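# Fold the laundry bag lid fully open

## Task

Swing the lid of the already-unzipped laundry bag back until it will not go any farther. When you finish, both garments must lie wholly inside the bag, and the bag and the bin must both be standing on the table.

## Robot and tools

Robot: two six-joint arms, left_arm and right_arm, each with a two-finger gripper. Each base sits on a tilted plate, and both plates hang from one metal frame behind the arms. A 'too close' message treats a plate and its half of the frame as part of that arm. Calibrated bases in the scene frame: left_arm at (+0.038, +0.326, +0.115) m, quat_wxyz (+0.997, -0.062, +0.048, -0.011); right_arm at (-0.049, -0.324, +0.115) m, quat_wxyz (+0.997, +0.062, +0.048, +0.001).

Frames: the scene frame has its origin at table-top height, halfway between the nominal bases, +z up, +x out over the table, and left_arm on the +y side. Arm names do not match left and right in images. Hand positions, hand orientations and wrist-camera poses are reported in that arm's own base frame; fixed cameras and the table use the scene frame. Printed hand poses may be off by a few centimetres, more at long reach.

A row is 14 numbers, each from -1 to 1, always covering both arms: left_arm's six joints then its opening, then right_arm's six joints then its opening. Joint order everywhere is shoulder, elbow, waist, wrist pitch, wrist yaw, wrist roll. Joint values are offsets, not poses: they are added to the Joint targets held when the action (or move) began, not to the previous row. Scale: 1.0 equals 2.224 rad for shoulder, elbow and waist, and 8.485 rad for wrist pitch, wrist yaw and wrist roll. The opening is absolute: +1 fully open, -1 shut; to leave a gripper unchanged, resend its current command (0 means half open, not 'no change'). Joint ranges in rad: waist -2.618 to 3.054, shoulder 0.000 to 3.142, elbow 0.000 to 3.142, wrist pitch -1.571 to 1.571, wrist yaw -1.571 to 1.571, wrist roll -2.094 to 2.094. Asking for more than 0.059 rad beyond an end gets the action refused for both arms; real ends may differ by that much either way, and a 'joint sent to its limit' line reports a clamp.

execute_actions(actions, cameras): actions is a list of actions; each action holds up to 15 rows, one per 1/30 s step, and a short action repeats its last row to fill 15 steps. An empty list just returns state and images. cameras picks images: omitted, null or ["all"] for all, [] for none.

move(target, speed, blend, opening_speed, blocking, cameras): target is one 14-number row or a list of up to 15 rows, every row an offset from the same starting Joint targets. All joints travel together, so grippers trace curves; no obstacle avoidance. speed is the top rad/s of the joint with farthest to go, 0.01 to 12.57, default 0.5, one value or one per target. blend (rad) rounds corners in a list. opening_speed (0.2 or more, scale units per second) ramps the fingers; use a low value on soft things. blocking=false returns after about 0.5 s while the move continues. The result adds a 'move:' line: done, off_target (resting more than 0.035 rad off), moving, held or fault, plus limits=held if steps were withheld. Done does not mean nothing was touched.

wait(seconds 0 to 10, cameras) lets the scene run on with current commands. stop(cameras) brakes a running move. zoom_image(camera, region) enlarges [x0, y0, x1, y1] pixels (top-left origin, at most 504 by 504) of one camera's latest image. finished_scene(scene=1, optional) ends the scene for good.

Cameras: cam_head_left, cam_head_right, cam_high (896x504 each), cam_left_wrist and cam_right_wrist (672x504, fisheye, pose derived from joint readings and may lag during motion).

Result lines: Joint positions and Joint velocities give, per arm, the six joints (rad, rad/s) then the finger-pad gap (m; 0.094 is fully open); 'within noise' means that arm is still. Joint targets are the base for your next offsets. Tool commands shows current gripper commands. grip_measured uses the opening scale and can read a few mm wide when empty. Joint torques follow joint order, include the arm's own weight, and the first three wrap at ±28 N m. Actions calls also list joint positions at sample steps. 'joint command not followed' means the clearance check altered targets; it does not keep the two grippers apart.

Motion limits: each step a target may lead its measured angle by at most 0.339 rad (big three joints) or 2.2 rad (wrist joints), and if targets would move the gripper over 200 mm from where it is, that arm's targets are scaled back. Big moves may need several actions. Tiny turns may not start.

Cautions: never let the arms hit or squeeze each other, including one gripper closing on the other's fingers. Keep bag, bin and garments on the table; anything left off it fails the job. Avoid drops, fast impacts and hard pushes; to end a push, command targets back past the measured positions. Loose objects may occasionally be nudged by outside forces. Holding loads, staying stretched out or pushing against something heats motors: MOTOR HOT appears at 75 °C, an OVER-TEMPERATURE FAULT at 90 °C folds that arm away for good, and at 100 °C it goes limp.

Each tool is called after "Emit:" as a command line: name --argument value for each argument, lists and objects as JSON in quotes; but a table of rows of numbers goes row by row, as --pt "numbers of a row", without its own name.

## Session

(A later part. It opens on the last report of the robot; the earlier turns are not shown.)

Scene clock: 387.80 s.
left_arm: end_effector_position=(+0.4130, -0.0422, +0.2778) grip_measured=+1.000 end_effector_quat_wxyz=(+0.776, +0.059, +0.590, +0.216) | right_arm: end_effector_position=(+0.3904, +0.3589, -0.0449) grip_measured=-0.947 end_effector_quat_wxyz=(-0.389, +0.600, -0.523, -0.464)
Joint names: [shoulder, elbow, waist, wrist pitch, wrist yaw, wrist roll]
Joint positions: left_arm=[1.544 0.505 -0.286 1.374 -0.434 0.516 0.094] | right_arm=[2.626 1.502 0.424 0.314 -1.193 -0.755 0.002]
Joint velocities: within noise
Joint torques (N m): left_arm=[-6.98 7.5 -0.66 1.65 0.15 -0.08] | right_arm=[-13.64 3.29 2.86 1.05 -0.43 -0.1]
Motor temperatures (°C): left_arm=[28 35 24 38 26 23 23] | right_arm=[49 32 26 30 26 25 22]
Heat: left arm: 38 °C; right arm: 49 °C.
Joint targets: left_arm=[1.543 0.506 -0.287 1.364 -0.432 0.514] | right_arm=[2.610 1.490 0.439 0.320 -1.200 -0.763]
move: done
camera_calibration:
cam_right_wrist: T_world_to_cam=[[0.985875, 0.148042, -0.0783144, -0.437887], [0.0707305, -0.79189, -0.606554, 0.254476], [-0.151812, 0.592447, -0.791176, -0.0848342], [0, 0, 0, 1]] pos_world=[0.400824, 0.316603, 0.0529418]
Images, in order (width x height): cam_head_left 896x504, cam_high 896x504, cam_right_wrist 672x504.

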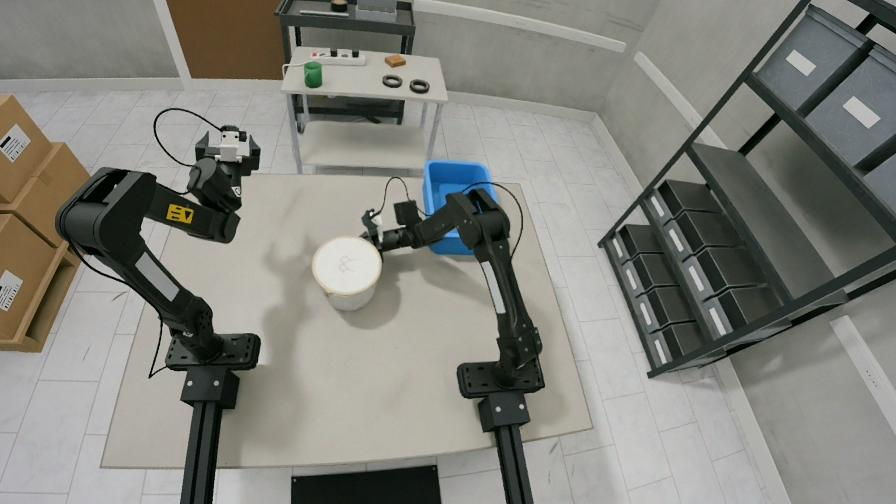

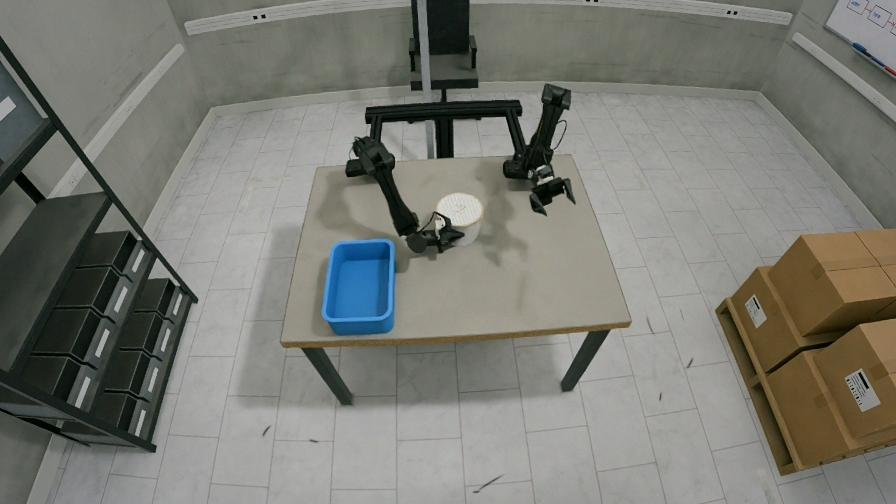

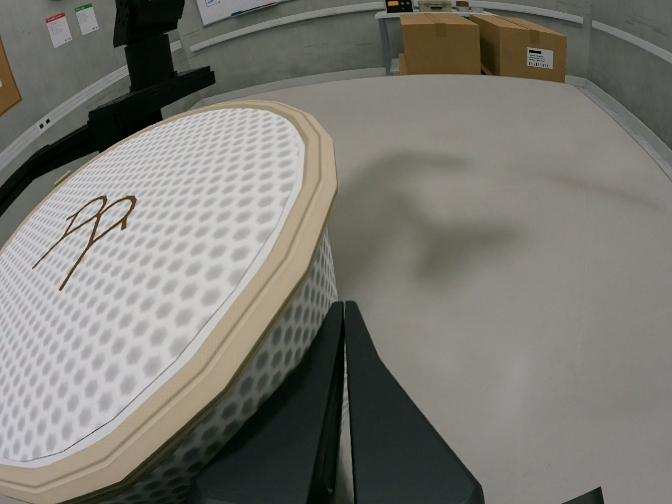

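Emit:
move --pt "0 0 0 0 0 0 1 -0.0063 -0.0166 0.0022 0.0027 0 0 -0.95" --pt "0 0 0 0 0 0 1 -0.0887 -0.029 0.0022 -0.0157 0 0 -0.95" --speed 0.15 --cameras '["cam_right_wrist","cam_high","cam_head_left"]'

Emit:
zoom_image --camera "cam_high" --region '[410, 170, 510, 270]'

Emit:
zoom_image --camera "cam_head_left" --region '[290, 200, 430, 320]'

Scene clock: 408.50 s.
left_arm: end_effector_position=(+0.4130, -0.0422, +0.2778) grip_measured=+1.000 end_effector_quat_wxyz=(+0.776, +0.059, +0.590, +0.216) | right_arm: end_effector_position=(+0.3839, +0.3587, +0.0112) grip_measured=-0.947 end_effector_quat_wxyz=(-0.387, +0.602, -0.522, -0.464)
Joint names: [shoulder, elbow, waist, wrist pitch, wrist yaw, wrist roll]
Joint positions: left_arm=[1.544 0.505 -0.286 1.374 -0.434 0.516 0.094] | right_arm=[2.454 1.441 0.429 0.201 -1.191 -0.755 0.002]
Joint velocities: within noise
Joint torques (N m): left_arm=[-7.02 7.79 -0.72 1.6 0.15 -0.02] | right_arm=[-15.31 3.52 2.77 0.9 -0.45 -0.1]
Motor temperatures (°C): left_arm=[28 35 24 38 26 23 23] | right_arm=[48 32 26 30 26 25 22]
Heat: left arm: 38 °C; right arm: 48 °C.
Joint targets: left_arm=[1.543 0.506 -0.287 1.364 -0.432 0.514] | right_arm=[2.412 1.425 0.444 0.187 -1.200 -0.763]
move: off_target (right_arm); right_arm: the shoulder is farthest, 0.041 rad from its target
camera_calibration:
cam_right_wrist: T_world_to_cam=[[0.985146, 0.152221, -0.0794713, -0.428209], [0.0736299, -0.792555, -0.605338, 0.288022], [-0.15513, 0.590495, -0.791991, -0.0393613], [0, 0, 0, 1]] pos_world=[0.394535, 0.316698, 0.109147]
Images, in order (width x height): cam_head_left 896x504, cam_high 896x504, cam_right_wrist 672x504.

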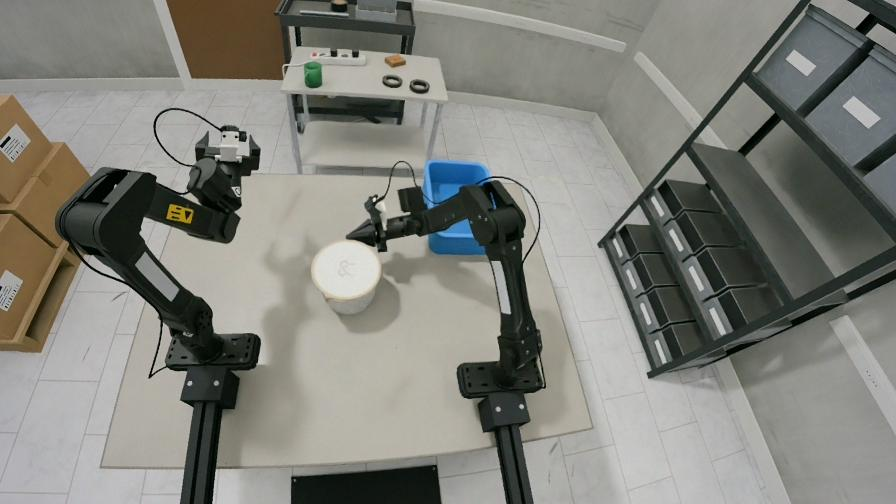

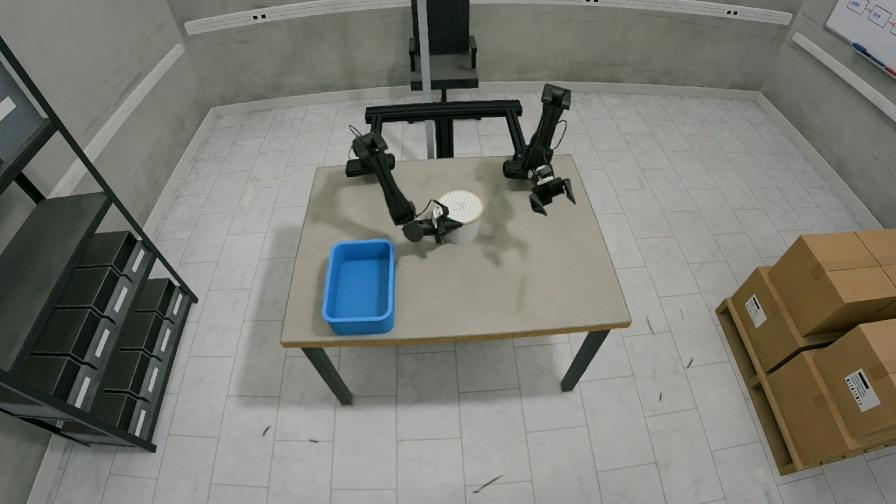

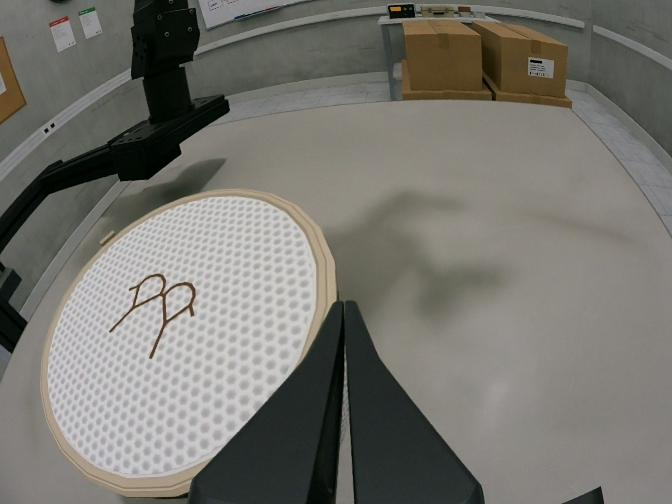

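Scaled by 5.040 from the camera's 896x504 image, which has a finer 1280x720 frame.

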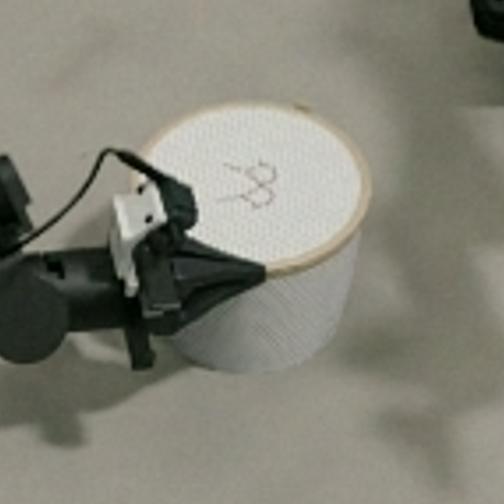

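Scaled by 3.600 from the camera's 896x504 image, which has a finer 1280x720 frame.

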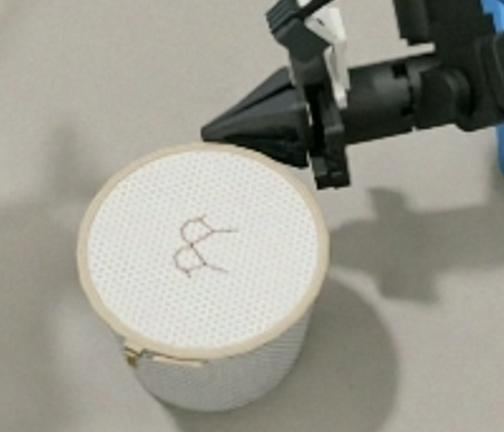

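Emit:
zoom_image --camera "cam_right_wrist" --region '[240, 260, 400, 420]'

Emit:
zoom_image --camera "cam_right_wrist" --region '[100, 400, 260, 504]'

Emit:
zoom_image --camera "cam_high" --region '[425, 180, 495, 250]'

Scaled by 3.150 from the camera's 672x504 image, which has a finer 960x720 frame.

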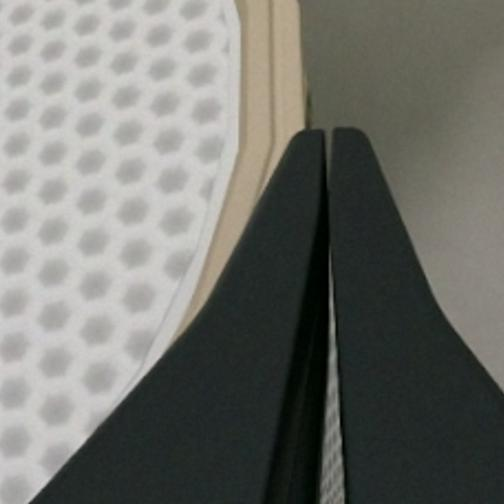

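Scaled by 3.150 from the camera's 672x504 image, which has a finer 960x720 frame.

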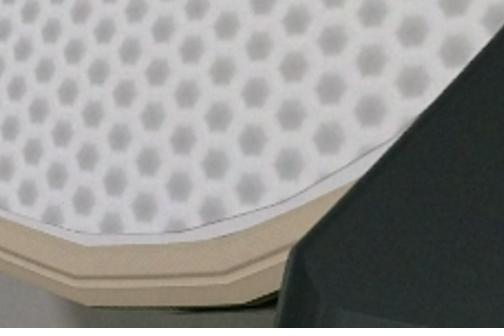

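Scaled by 7.200 from the camera's 896x504 image, which has a finer 1280x720 frame.

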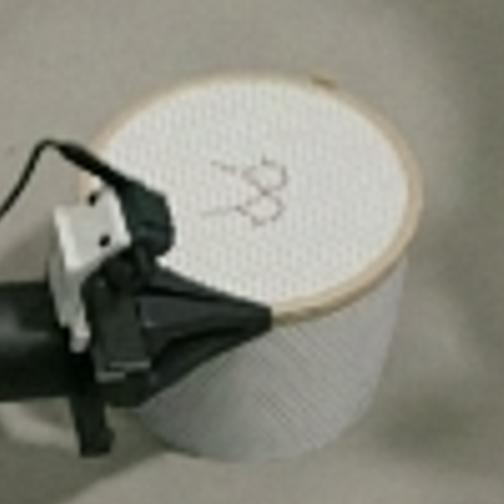

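Emit:
move --pt "0 0 0 0 0 0 1 0 0 -0.1547 0 0 0 -0.95" --pt "0 0 0 0 0 0 1 0.0297 -0.0072 -0.1547 -0.0812 -0.0295 0.0899 -0.95" --pt "0 0 0 0 0 0 1 0.0297 -0.0072 -0.1196 -0.0812 -0.0295 0.0899 0.0" --speed 0.5

Emit:
zoom_image --camera "cam_right_wrist" --region '[150, 50, 550, 450]'

Emit:
zoom_image --camera "cam_high" --region '[400, 170, 520, 270]'

Scene clock: 503.27 s.
left_arm: end_effector_position=(+0.4130, -0.0422, +0.2778) grip_measured=+1.000 end_effector_quat_wxyz=(+0.776, +0.059, +0.590, +0.216) | right_arm: end_effector_position=(+0.3757, +0.2466, +0.0304) grip_measured=-0.003 end_effector_quat_wxyz=(-0.018, -0.101, +0.736, +0.669)
Joint names: [shoulder, elbow, waist, wrist pitch, wrist yaw, wrist roll]
Joint positions: left_arm=[1.544 0.505 -0.286 1.374 -0.434 0.516 0.094] | right_arm=[2.428 1.435 0.173 -0.477 -1.465 -0.007 0.047]
Joint velocities: within noise
Joint torques (N m): left_arm=[-6.91 7.34 -0.77 1.62 0.19 0.01] | right_arm=[-7.49 1.95 1.77 0.04 -0.34 0.05]
Motor temperatures (°C): left_arm=[27 35 23 38 26 23 23] | right_arm=[56 31 26 29 26 25 22]
Heat: left arm: 38 °C; right arm: 56 °C.
Joint targets: left_arm=[1.543 0.506 -0.287 1.364 -0.432 0.514] | right_arm=[2.478 1.409 0.178 -0.502 -1.450 -0.001]
move: off_target (right_arm); target 3's new numbers were sent with right_arm's shoulder 0.050 rad from that target; right_arm: the shoulder is farthest, 0.050 rad from its target
camera_calibration:
cam_right_wrist: T_world_to_cam=[[0.063651, -0.0817008, -0.994622, 0.0302121], [-0.688888, -0.724703, 0.0154435, 0.462256], [-0.722068, 0.6842, -0.102411, 0.209655], [0, 0, 0, 1]] pos_world=[0.467905, 0.19402, 0.0443817]

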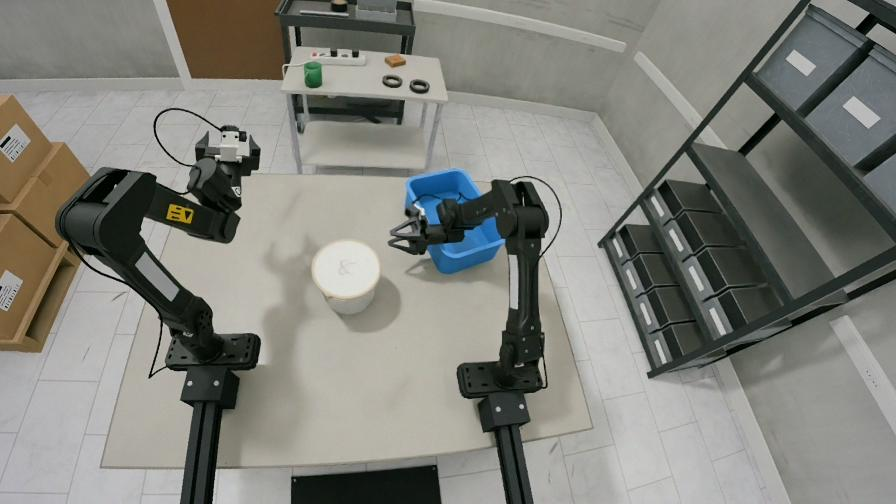

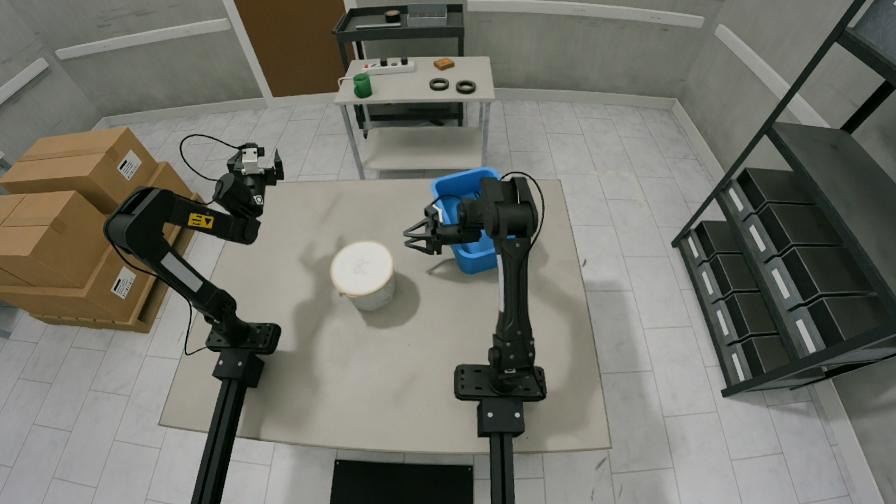

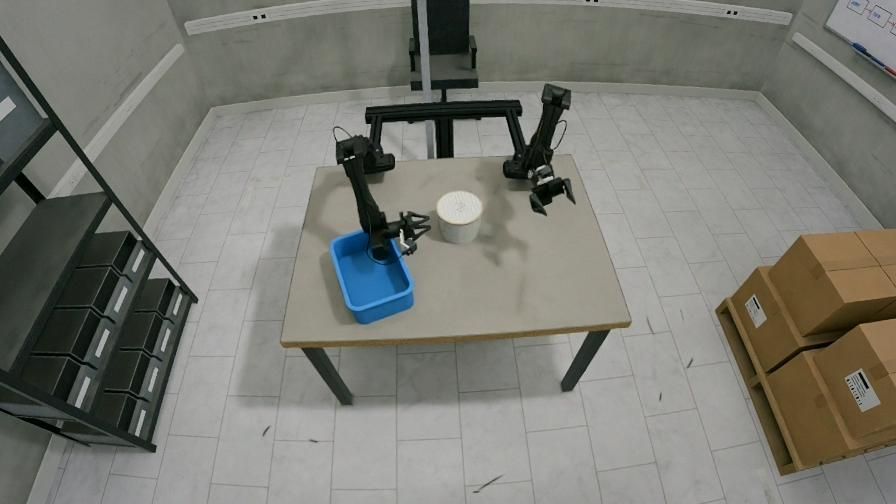

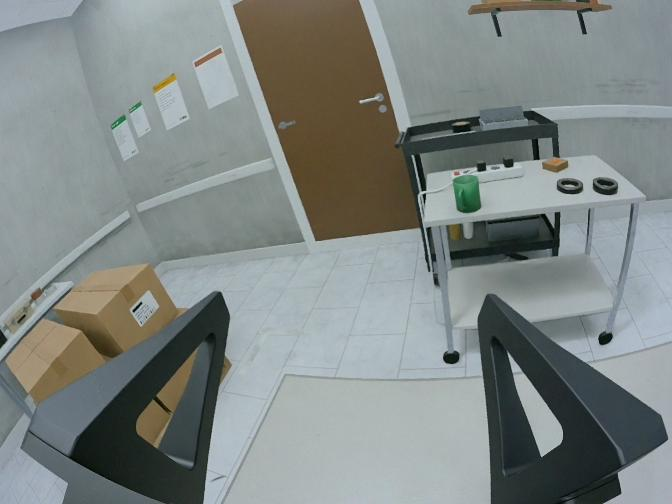

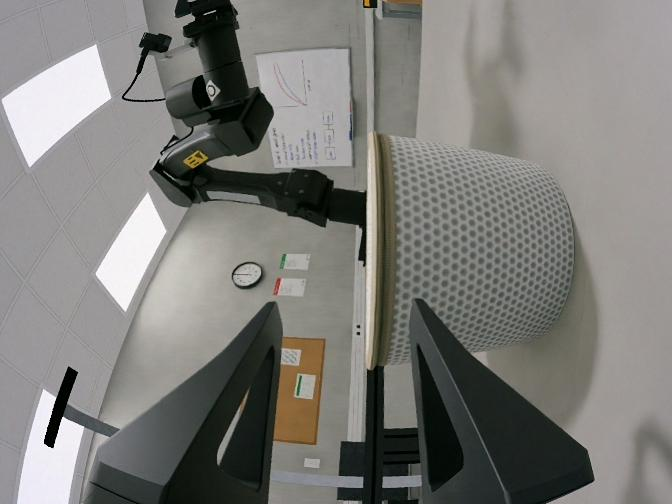

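Scaled by 1.260 from the camera's 672x504 image, which has a finer 960x720 frame.

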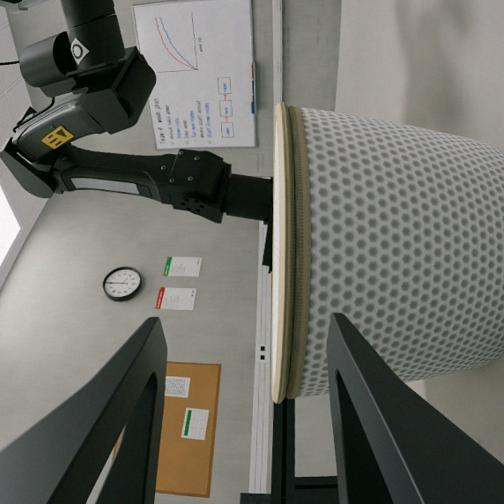

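Scaled by 4.200 from the camera's 896x504 image, which has a finer 1280x720 frame.

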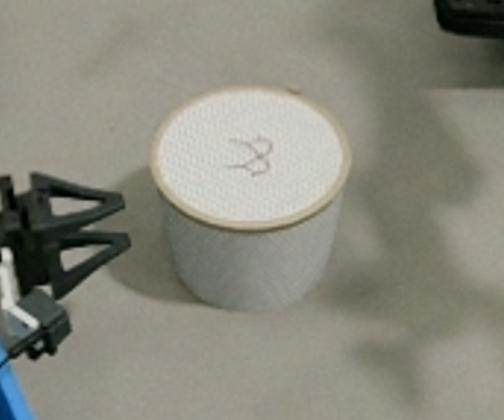

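Emit:
zoom_image --camera "cam_right_wrist" --region '[340, 250, 440, 380]'

Emit:
zoom_image --camera "cam_right_wrist" --region '[340, 120, 440, 250]'

Scaled by 3.877 from the camera's 672x504 image, which has a finer 960x720 frame.

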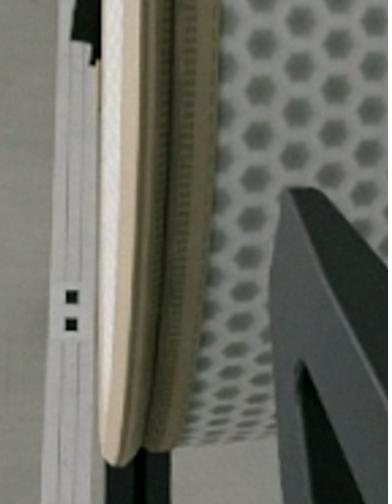

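Scaled by 3.877 from the camera's 672x504 image, which has a finer 960x720 frame.

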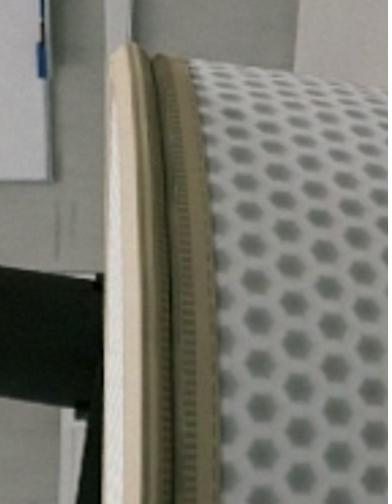

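Emit:
move --target '[0,0,0,0,0,0,1,0.0144,-0.0108,0.0382,-0.0021,0,0,-0.36]' --speed 0.2 --cameras '["cam_right_wrist","cam_high"]'

Emit:
zoom_image --camera "cam_right_wrist" --region '[250, 180, 450, 380]'

Scene clock: 578.30 s.
left_arm: end_effector_position=(+0.4130, -0.0422, +0.2778) grip_measured=+1.000 end_effector_quat_wxyz=(+0.776, +0.059, +0.590, +0.216) | right_arm: end_effector_position=(+0.3497, +0.2736, +0.0241) grip_measured=-0.357 end_effector_quat_wxyz=(-0.059, -0.115, +0.735, +0.666)
Joint names: [shoulder, elbow, waist, wrist pitch, wrist yaw, wrist roll]
Joint positions: left_arm=[1.544 0.505 -0.286 1.374 -0.434 0.516 0.094] | right_arm=[2.438 1.422 0.251 -0.495 -1.465 -0.006 0.03]
Joint velocities: within noise
Joint torques (N m): left_arm=[-6.82 7.31 -0.68 1.62 0.13 -0.03] | right_arm=[-5.71 1.03 2.39 0.03 -0.35 0.03]
Motor temperatures (°C): left_arm=[27 35 23 38 26 23 23] | right_arm=[40 30 26 27 26 25 22]
Heat: left arm: 38 °C; right arm: 40 °C.
Joint targets: left_arm=[1.543 0.506 -0.287 1.364 -0.432 0.514] | right_arm=[2.511 1.385 0.263 -0.520 -1.450 0.000]
move: off_target (right_arm); right_arm: the shoulder is farthest, 0.072 rad from its target
camera_calibration:
cam_right_wrist: T_world_to_cam=[[0.0294469, -0.0872419, -0.995752, 0.0412594], [-0.629339, -0.775563, 0.049339, 0.456205], [-0.776572, 0.625213, -0.0777427, 0.206346], [0, 0, 0, 1]] pos_world=[0.446136, 0.228405, 0.0346174]
Images, in order (width x height): cam_high 896x504, cam_right_wrist 672x504.

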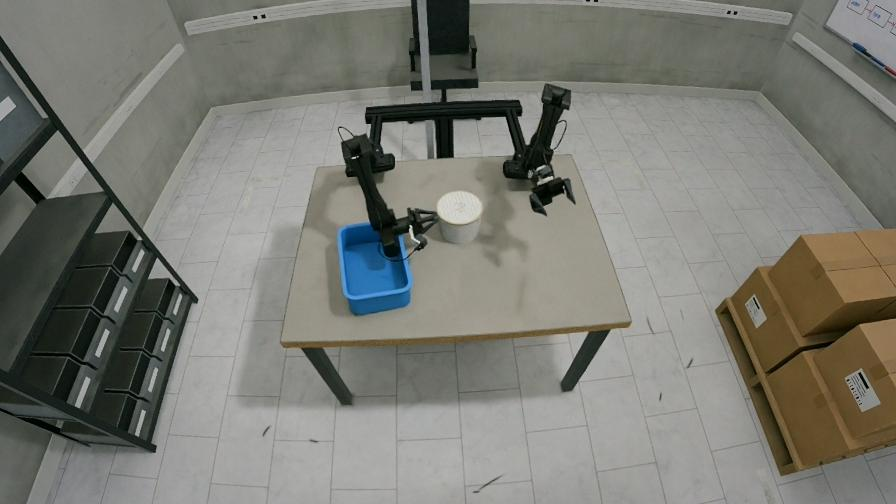

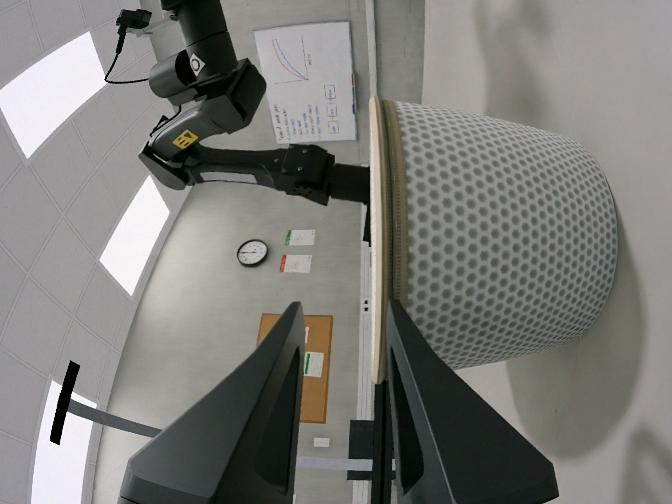

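Scaled by 2.520 from the camera's 672x504 image, which has a finer 960x720 frame.

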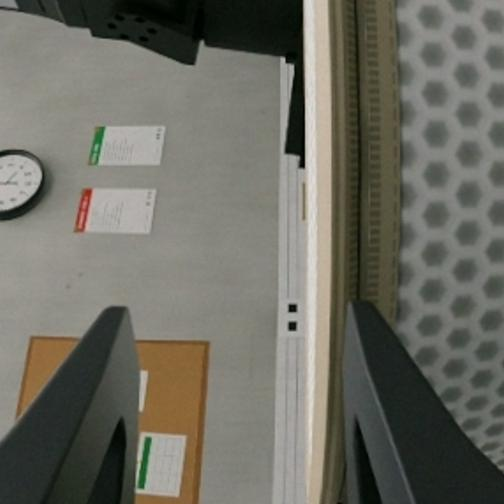

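Emit:
move --pt "0 0 0 0 0 0 1 -0.020 0 0 0 0 0 -0.06" --pt "0 0 0 0 0 0 1 -0.020 0 0.0157 0 0 0 -0.06" --speed 0.1 --cameras '["cam_right_wrist","cam_high"]'

Emit:
zoom_image --camera "cam_right_wrist" --region '[250, 180, 450, 380]'

Emit:
zoom_image --camera "cam_high" --region '[370, 170, 510, 290]'

Scene clock: 598.87 s.
left_arm: end_effector_position=(+0.4130, -0.0422, +0.2778) grip_measured=+1.000 end_effector_quat_wxyz=(+0.776, +0.059, +0.590, +0.216) | right_arm: end_effector_position=(+0.3390, +0.2826, +0.0228) grip_measured=-0.063 end_effector_quat_wxyz=(-0.076, -0.119, +0.734, +0.665)
Joint names: [shoulder, elbow, waist, wrist pitch, wrist yaw, wrist roll]
Joint positions: left_arm=[1.544 0.505 -0.286 1.374 -0.434 0.516 0.094] | right_arm=[2.438 1.415 0.279 -0.506 -1.465 -0.004 0.044]
Joint velocities: within noise
Joint torques (N m): left_arm=[-6.95 7.42 -0.72 1.6 0.21 -0.01] | right_arm=[-9.02 1.58 2.74 0.09 -0.34 0.02]
Motor temperatures (°C): left_arm=[27 35 23 38 25 23 23] | right_arm=[40 29 26 27 26 25 22]
Heat: left arm: 38 °C; right arm: 40 °C.
Joint targets: left_arm=[1.543 0.506 -0.287 1.364 -0.432 0.514] | right_arm=[2.466 1.385 0.298 -0.520 -1.450 0.000]
move: done
camera_calibration:
cam_right_wrist: T_world_to_cam=[[0.0127016, -0.0911035, -0.99576, 0.0478312], [-0.606196, -0.792672, 0.0647902, 0.453218], [-0.795214, 0.602803, -0.0652948, 0.204719], [0, 0, 0, 1]] pos_world=[0.436927, 0.240205, 0.0316314]
Images, in order (width x height): cam_high 896x504, cam_right_wrist 672x504.

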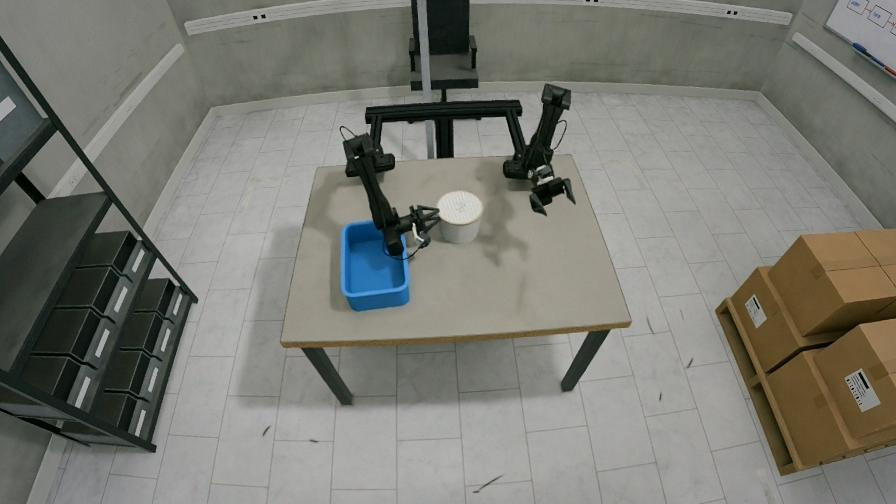

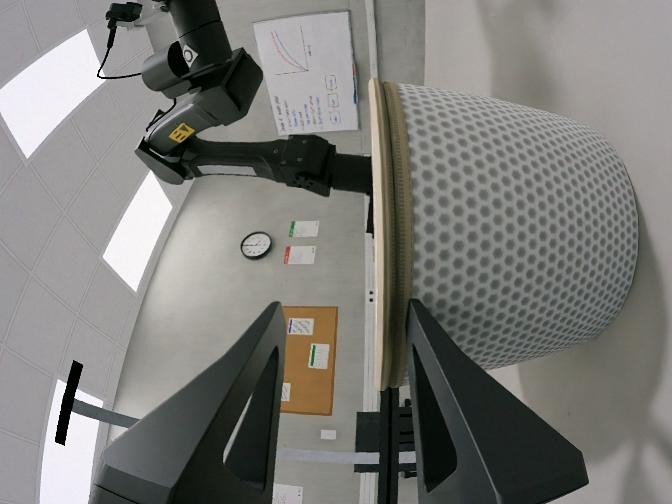

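Scaled by 2.520 from the camera's 672x504 image, which has a finer 960x720 frame.

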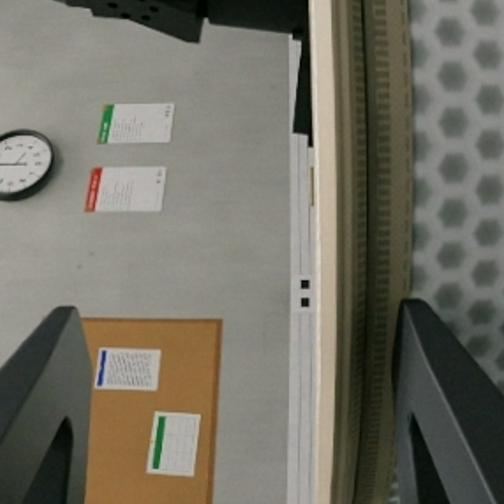

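Scaled by 3.600 from the camera's 896x504 image, which has a finer 1280x720 frame.

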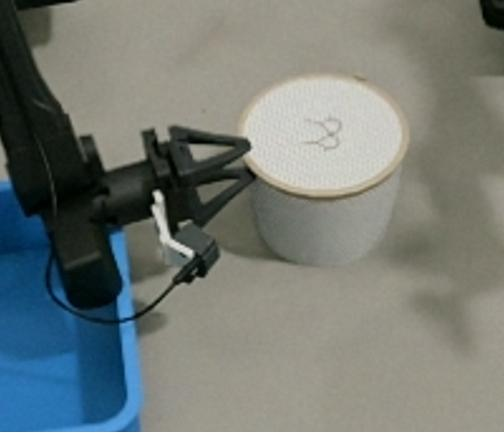

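Emit:
move --pt "0 0 0 0 0 0 1 0 0 0.0045 0 0 0 -0.06" --pt "0 0 0 0 0 0 1 0 0 0.0045 0 0 0 -0.5" --speed 0.1 --opening_speed 0.3 --cameras '["cam_right_wrist","cam_high"]'

Emit:
zoom_image --camera "cam_right_wrist" --region '[250, 180, 450, 380]'

Scene clock: 612.20 s.
left_arm: end_effector_position=(+0.4130, -0.0422, +0.2778) grip_measured=+1.000 end_effector_quat_wxyz=(+0.776, +0.059, +0.590, +0.216) | right_arm: end_effector_position=(+0.3373, +0.2846, +0.0228) grip_measured=-0.497 end_effector_quat_wxyz=(-0.078, -0.121, +0.733, +0.664)
Joint names: [shoulder, elbow, waist, wrist pitch, wrist yaw, wrist roll]
Joint positions: left_arm=[1.544 0.505 -0.286 1.374 -0.434 0.516 0.094] | right_arm=[2.438 1.415 0.285 -0.506 -1.465 -0.004 0.024]
Joint velocities: within noise
Joint torques (N m): left_arm=[-7.01 7.36 -0.81 1.65 0.19 -0.07] | right_arm=[-9.01 1.57 3.19 0.09 -0.34 0.02]
Motor temperatures (°C): left_arm=[27 35 23 38 25 23 23] | right_arm=[42 29 26 27 26 25 22]
Heat: left arm: 38 °C; right arm: 42 °C.
Joint targets: left_arm=[1.543 0.506 -0.287 1.364 -0.432 0.514] | right_arm=[2.466 1.385 0.308 -0.520 -1.450 0.000]
move: done
camera_calibration:
cam_right_wrist: T_world_to_cam=[[0.0132606, -0.0910234, -0.99576, 0.047824], [-0.601359, -0.796348, 0.0647867, 0.453163], [-0.798869, 0.59795, -0.0652977, 0.20474], [0, 0, 0, 1]] pos_world=[0.43544, 0.242804, 0.0316314]
Images, in order (width x height): cam_high 896x504, cam_right_wrist 672x504.

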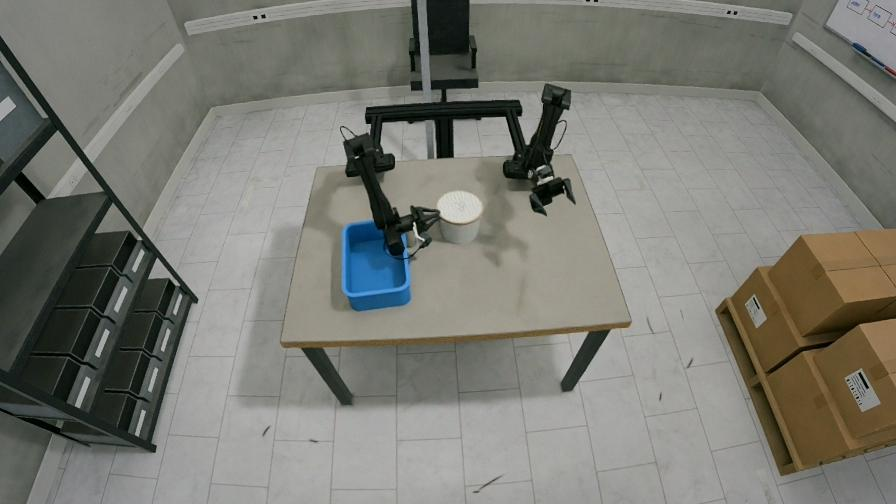

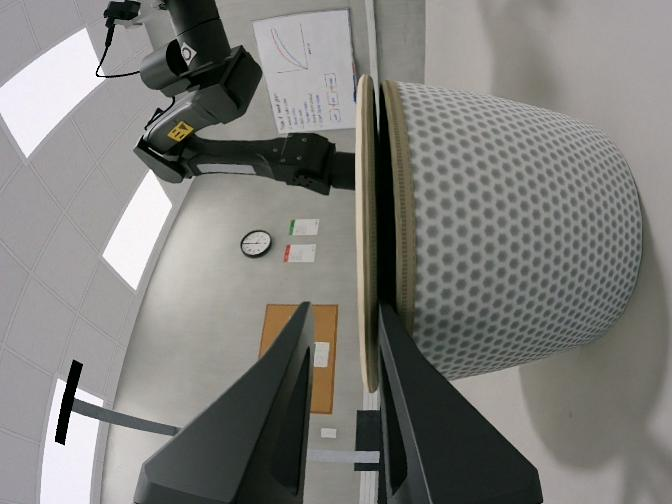

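Scaled by 2.520 from the camera's 672x504 image, which has a finer 960x720 frame.

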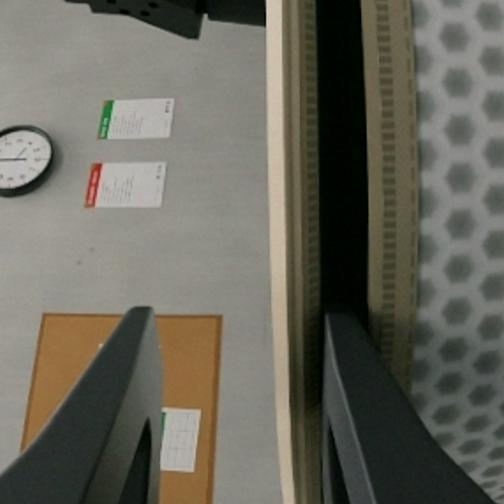

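Emit:
move --pt "0 0 0 0 0 0 1 0 0 0.009 0 0 0 -0.5" --pt "0 0 0 0 0 0 1 -0.0432 0 0.0225 0 0 0 -0.5" --speed 0.1 --cameras '["cam_right_wrist","cam_high"]'

Emit:
zoom_image --camera "cam_high" --region '[370, 170, 510, 290]'

Scene clock: 622.93 s.
left_arm: end_effector_position=(+0.4130, -0.0422, +0.2778) grip_measured=+1.000 end_effector_quat_wxyz=(+0.776, +0.059, +0.590, +0.216) | right_arm: end_effector_position=(+0.3172, +0.3030, +0.0247) grip_measured=-0.497 end_effector_quat_wxyz=(-0.096, -0.144, +0.738, +0.652)
Joint names: [shoulder, elbow, waist, wrist pitch, wrist yaw, wrist roll]
Joint positions: left_arm=[1.544 0.505 -0.286 1.374 -0.434 0.516 0.094] | right_arm=[2.412 1.398 0.345 -0.512 -1.44 -0.002 0.024]
Joint velocities: within noise
Joint torques (N m): left_arm=[-6.86 7.39 -0.81 1.66 0.15 -0.04] | right_arm=[-14.46 2.97 2.4 0.16 -0.6 0]
Motor temperatures (°C): left_arm=[27 35 23 38 25 23 23] | right_arm=[43 29 26 26 26 25 22]
Heat: left arm: 38 °C; right arm: 43 °C.
Joint targets: left_arm=[1.543 0.506 -0.287 1.364 -0.432 0.514] | right_arm=[2.370 1.385 0.358 -0.520 -1.450 0.000]
move: off_target (right_arm); right_arm: the shoulder is farthest, 0.043 rad from its target
camera_calibration:
cam_right_wrist: T_world_to_cam=[[0.0267017, -0.113707, -0.993155, 0.05429], [-0.554021, -0.828652, 0.0799777, 0.450042], [-0.832074, 0.548094, -0.0851227, 0.203917], [0, 0, 0, 1]] pos_world=[0.417557, 0.267336, 0.035283]
Images, in order (width x height): cam_high 896x504, cam_right_wrist 672x504.

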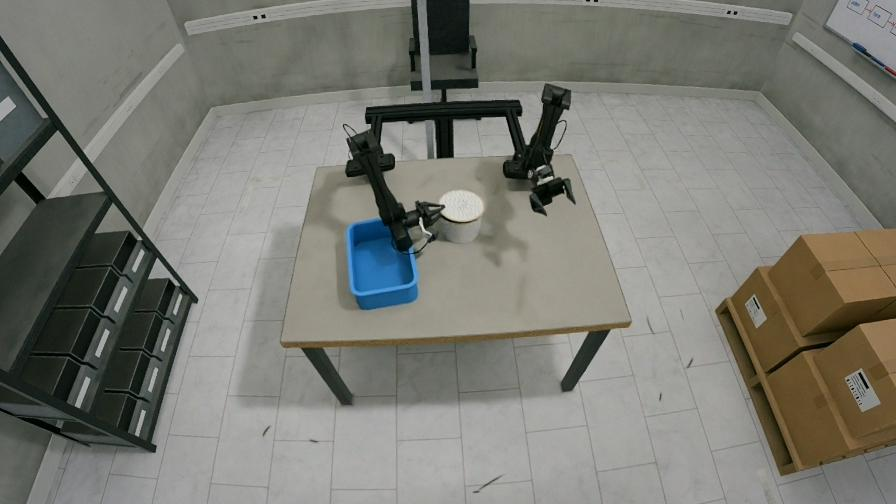

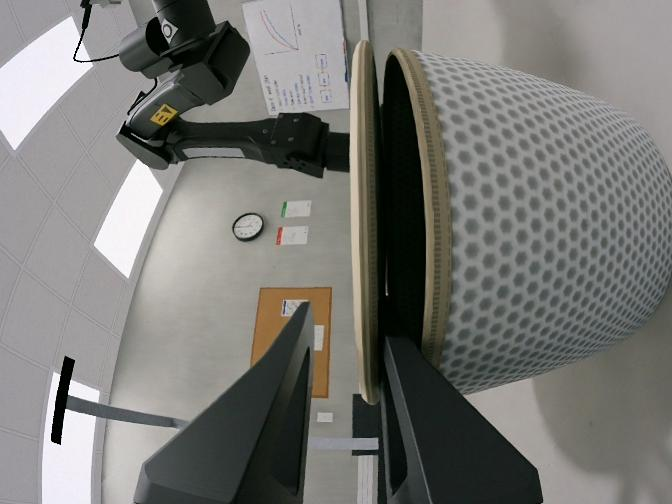

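Scaled by 3.600 from the camera's 896x504 image, which has a finer 1280x720 frame.

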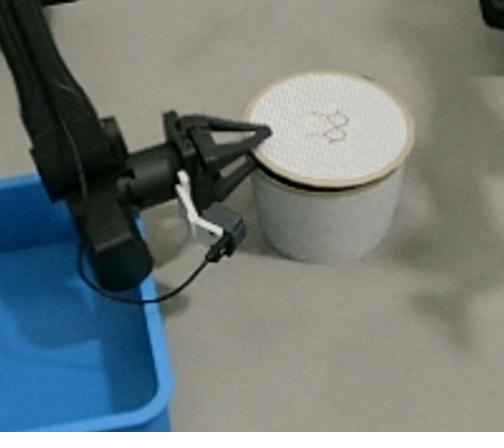

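Emit:
move --pt "0 0 0 0 0 0 1 -0.045 0 0.0135 -0.0118 0 0 -0.5" --pt "0 0 0 0 0 0 1 -0.0675 0 0.045 -0.0177 0 0 -0.5" --speed 0.2 --cameras '["cam_right_wrist","cam_high","cam_head_right"]'

Emit:
zoom_image --camera "cam_high" --region '[370, 150, 530, 290]'

Scene clock: 631.73 s.
left_arm: end_effector_position=(+0.4130, -0.0422, +0.2778) grip_measured=+1.000 end_effector_quat_wxyz=(+0.776, +0.059, +0.590, +0.216) | right_arm: end_effector_position=(+0.2796, +0.3333, +0.0822) grip_measured=-0.497 end_effector_quat_wxyz=(-0.129, -0.185, +0.729, +0.646)
Joint names: [shoulder, elbow, waist, wrist pitch, wrist yaw, wrist roll]
Joint positions: left_arm=[1.544 0.505 -0.286 1.374 -0.434 0.516 0.094] | right_arm=[2.258 1.397 0.452 -0.66 -1.437 -0.002 0.024]
Joint velocities: within noise
Joint torques (N m): left_arm=[-6.84 7.32 -0.72 1.61 0.19 -0.05] | right_arm=[-13.68 3.56 1.87 0.15 -0.61 0]
Motor temperatures (°C): left_arm=[27 35 23 38 25 23 23] | right_arm=[45 30 26 26 26 25 22]
Heat: left arm: 38 °C; right arm: 45 °C.
Joint targets: left_arm=[1.543 0.506 -0.287 1.364 -0.432 0.514] | right_arm=[2.220 1.385 0.458 -0.670 -1.450 0.000]
move: off_target (right_arm); right_arm: the shoulder is farthest, 0.038 rad from its target
camera_calibration:
cam_right_wrist: T_world_to_cam=[[0.0446951, -0.110666, -0.992852, 0.109737], [-0.463087, -0.882912, 0.0775653, 0.442619], [-0.885185, 0.45631, -0.0907099, 0.206863], [0, 0, 0, 1]] pos_world=[0.383178, 0.308544, 0.0933851]
Images, in order (width x height): cam_head_right 896x504, cam_high 896x504, cam_right_wrist 672x504.

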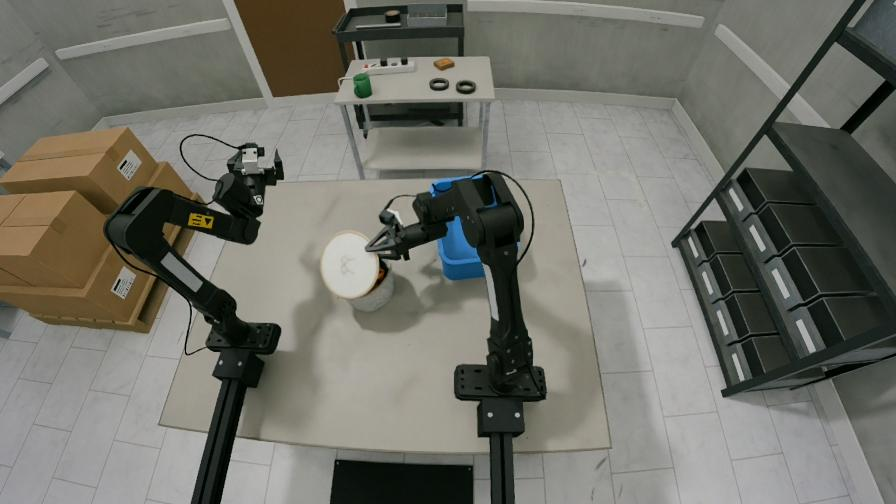

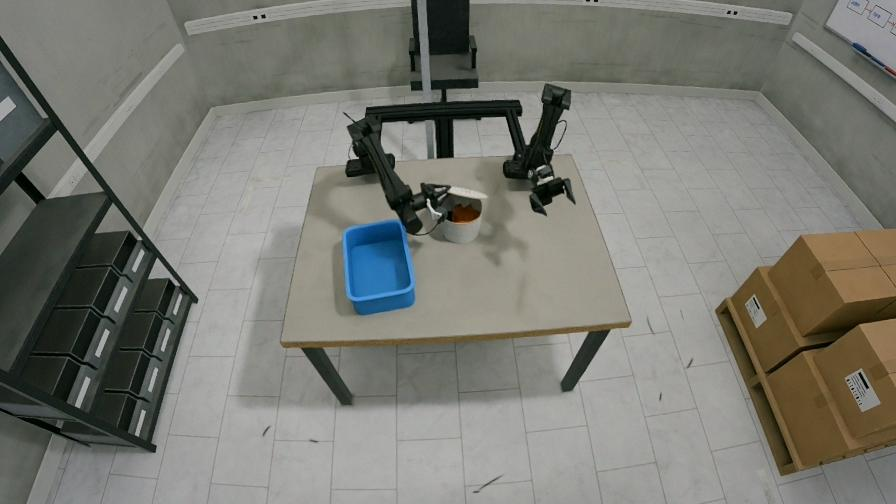

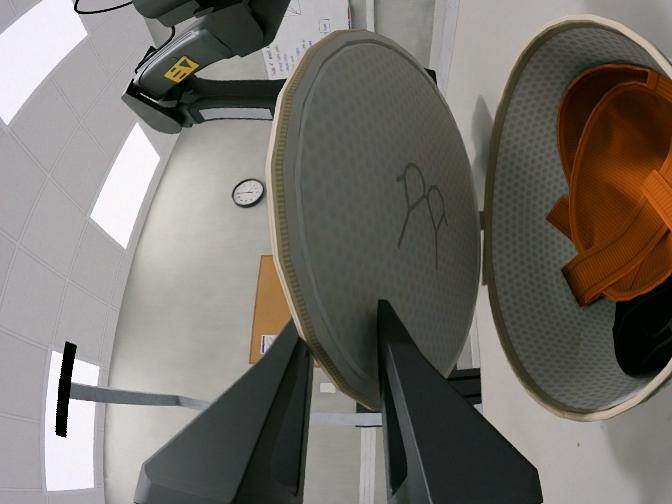

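Scaled by 3.150 from the camera's 896x504 image, which has a finer 1280x720 frame.

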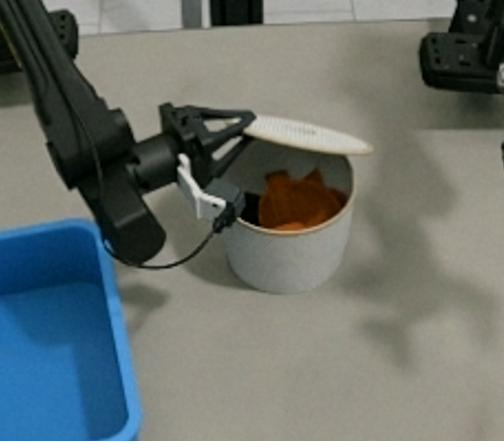

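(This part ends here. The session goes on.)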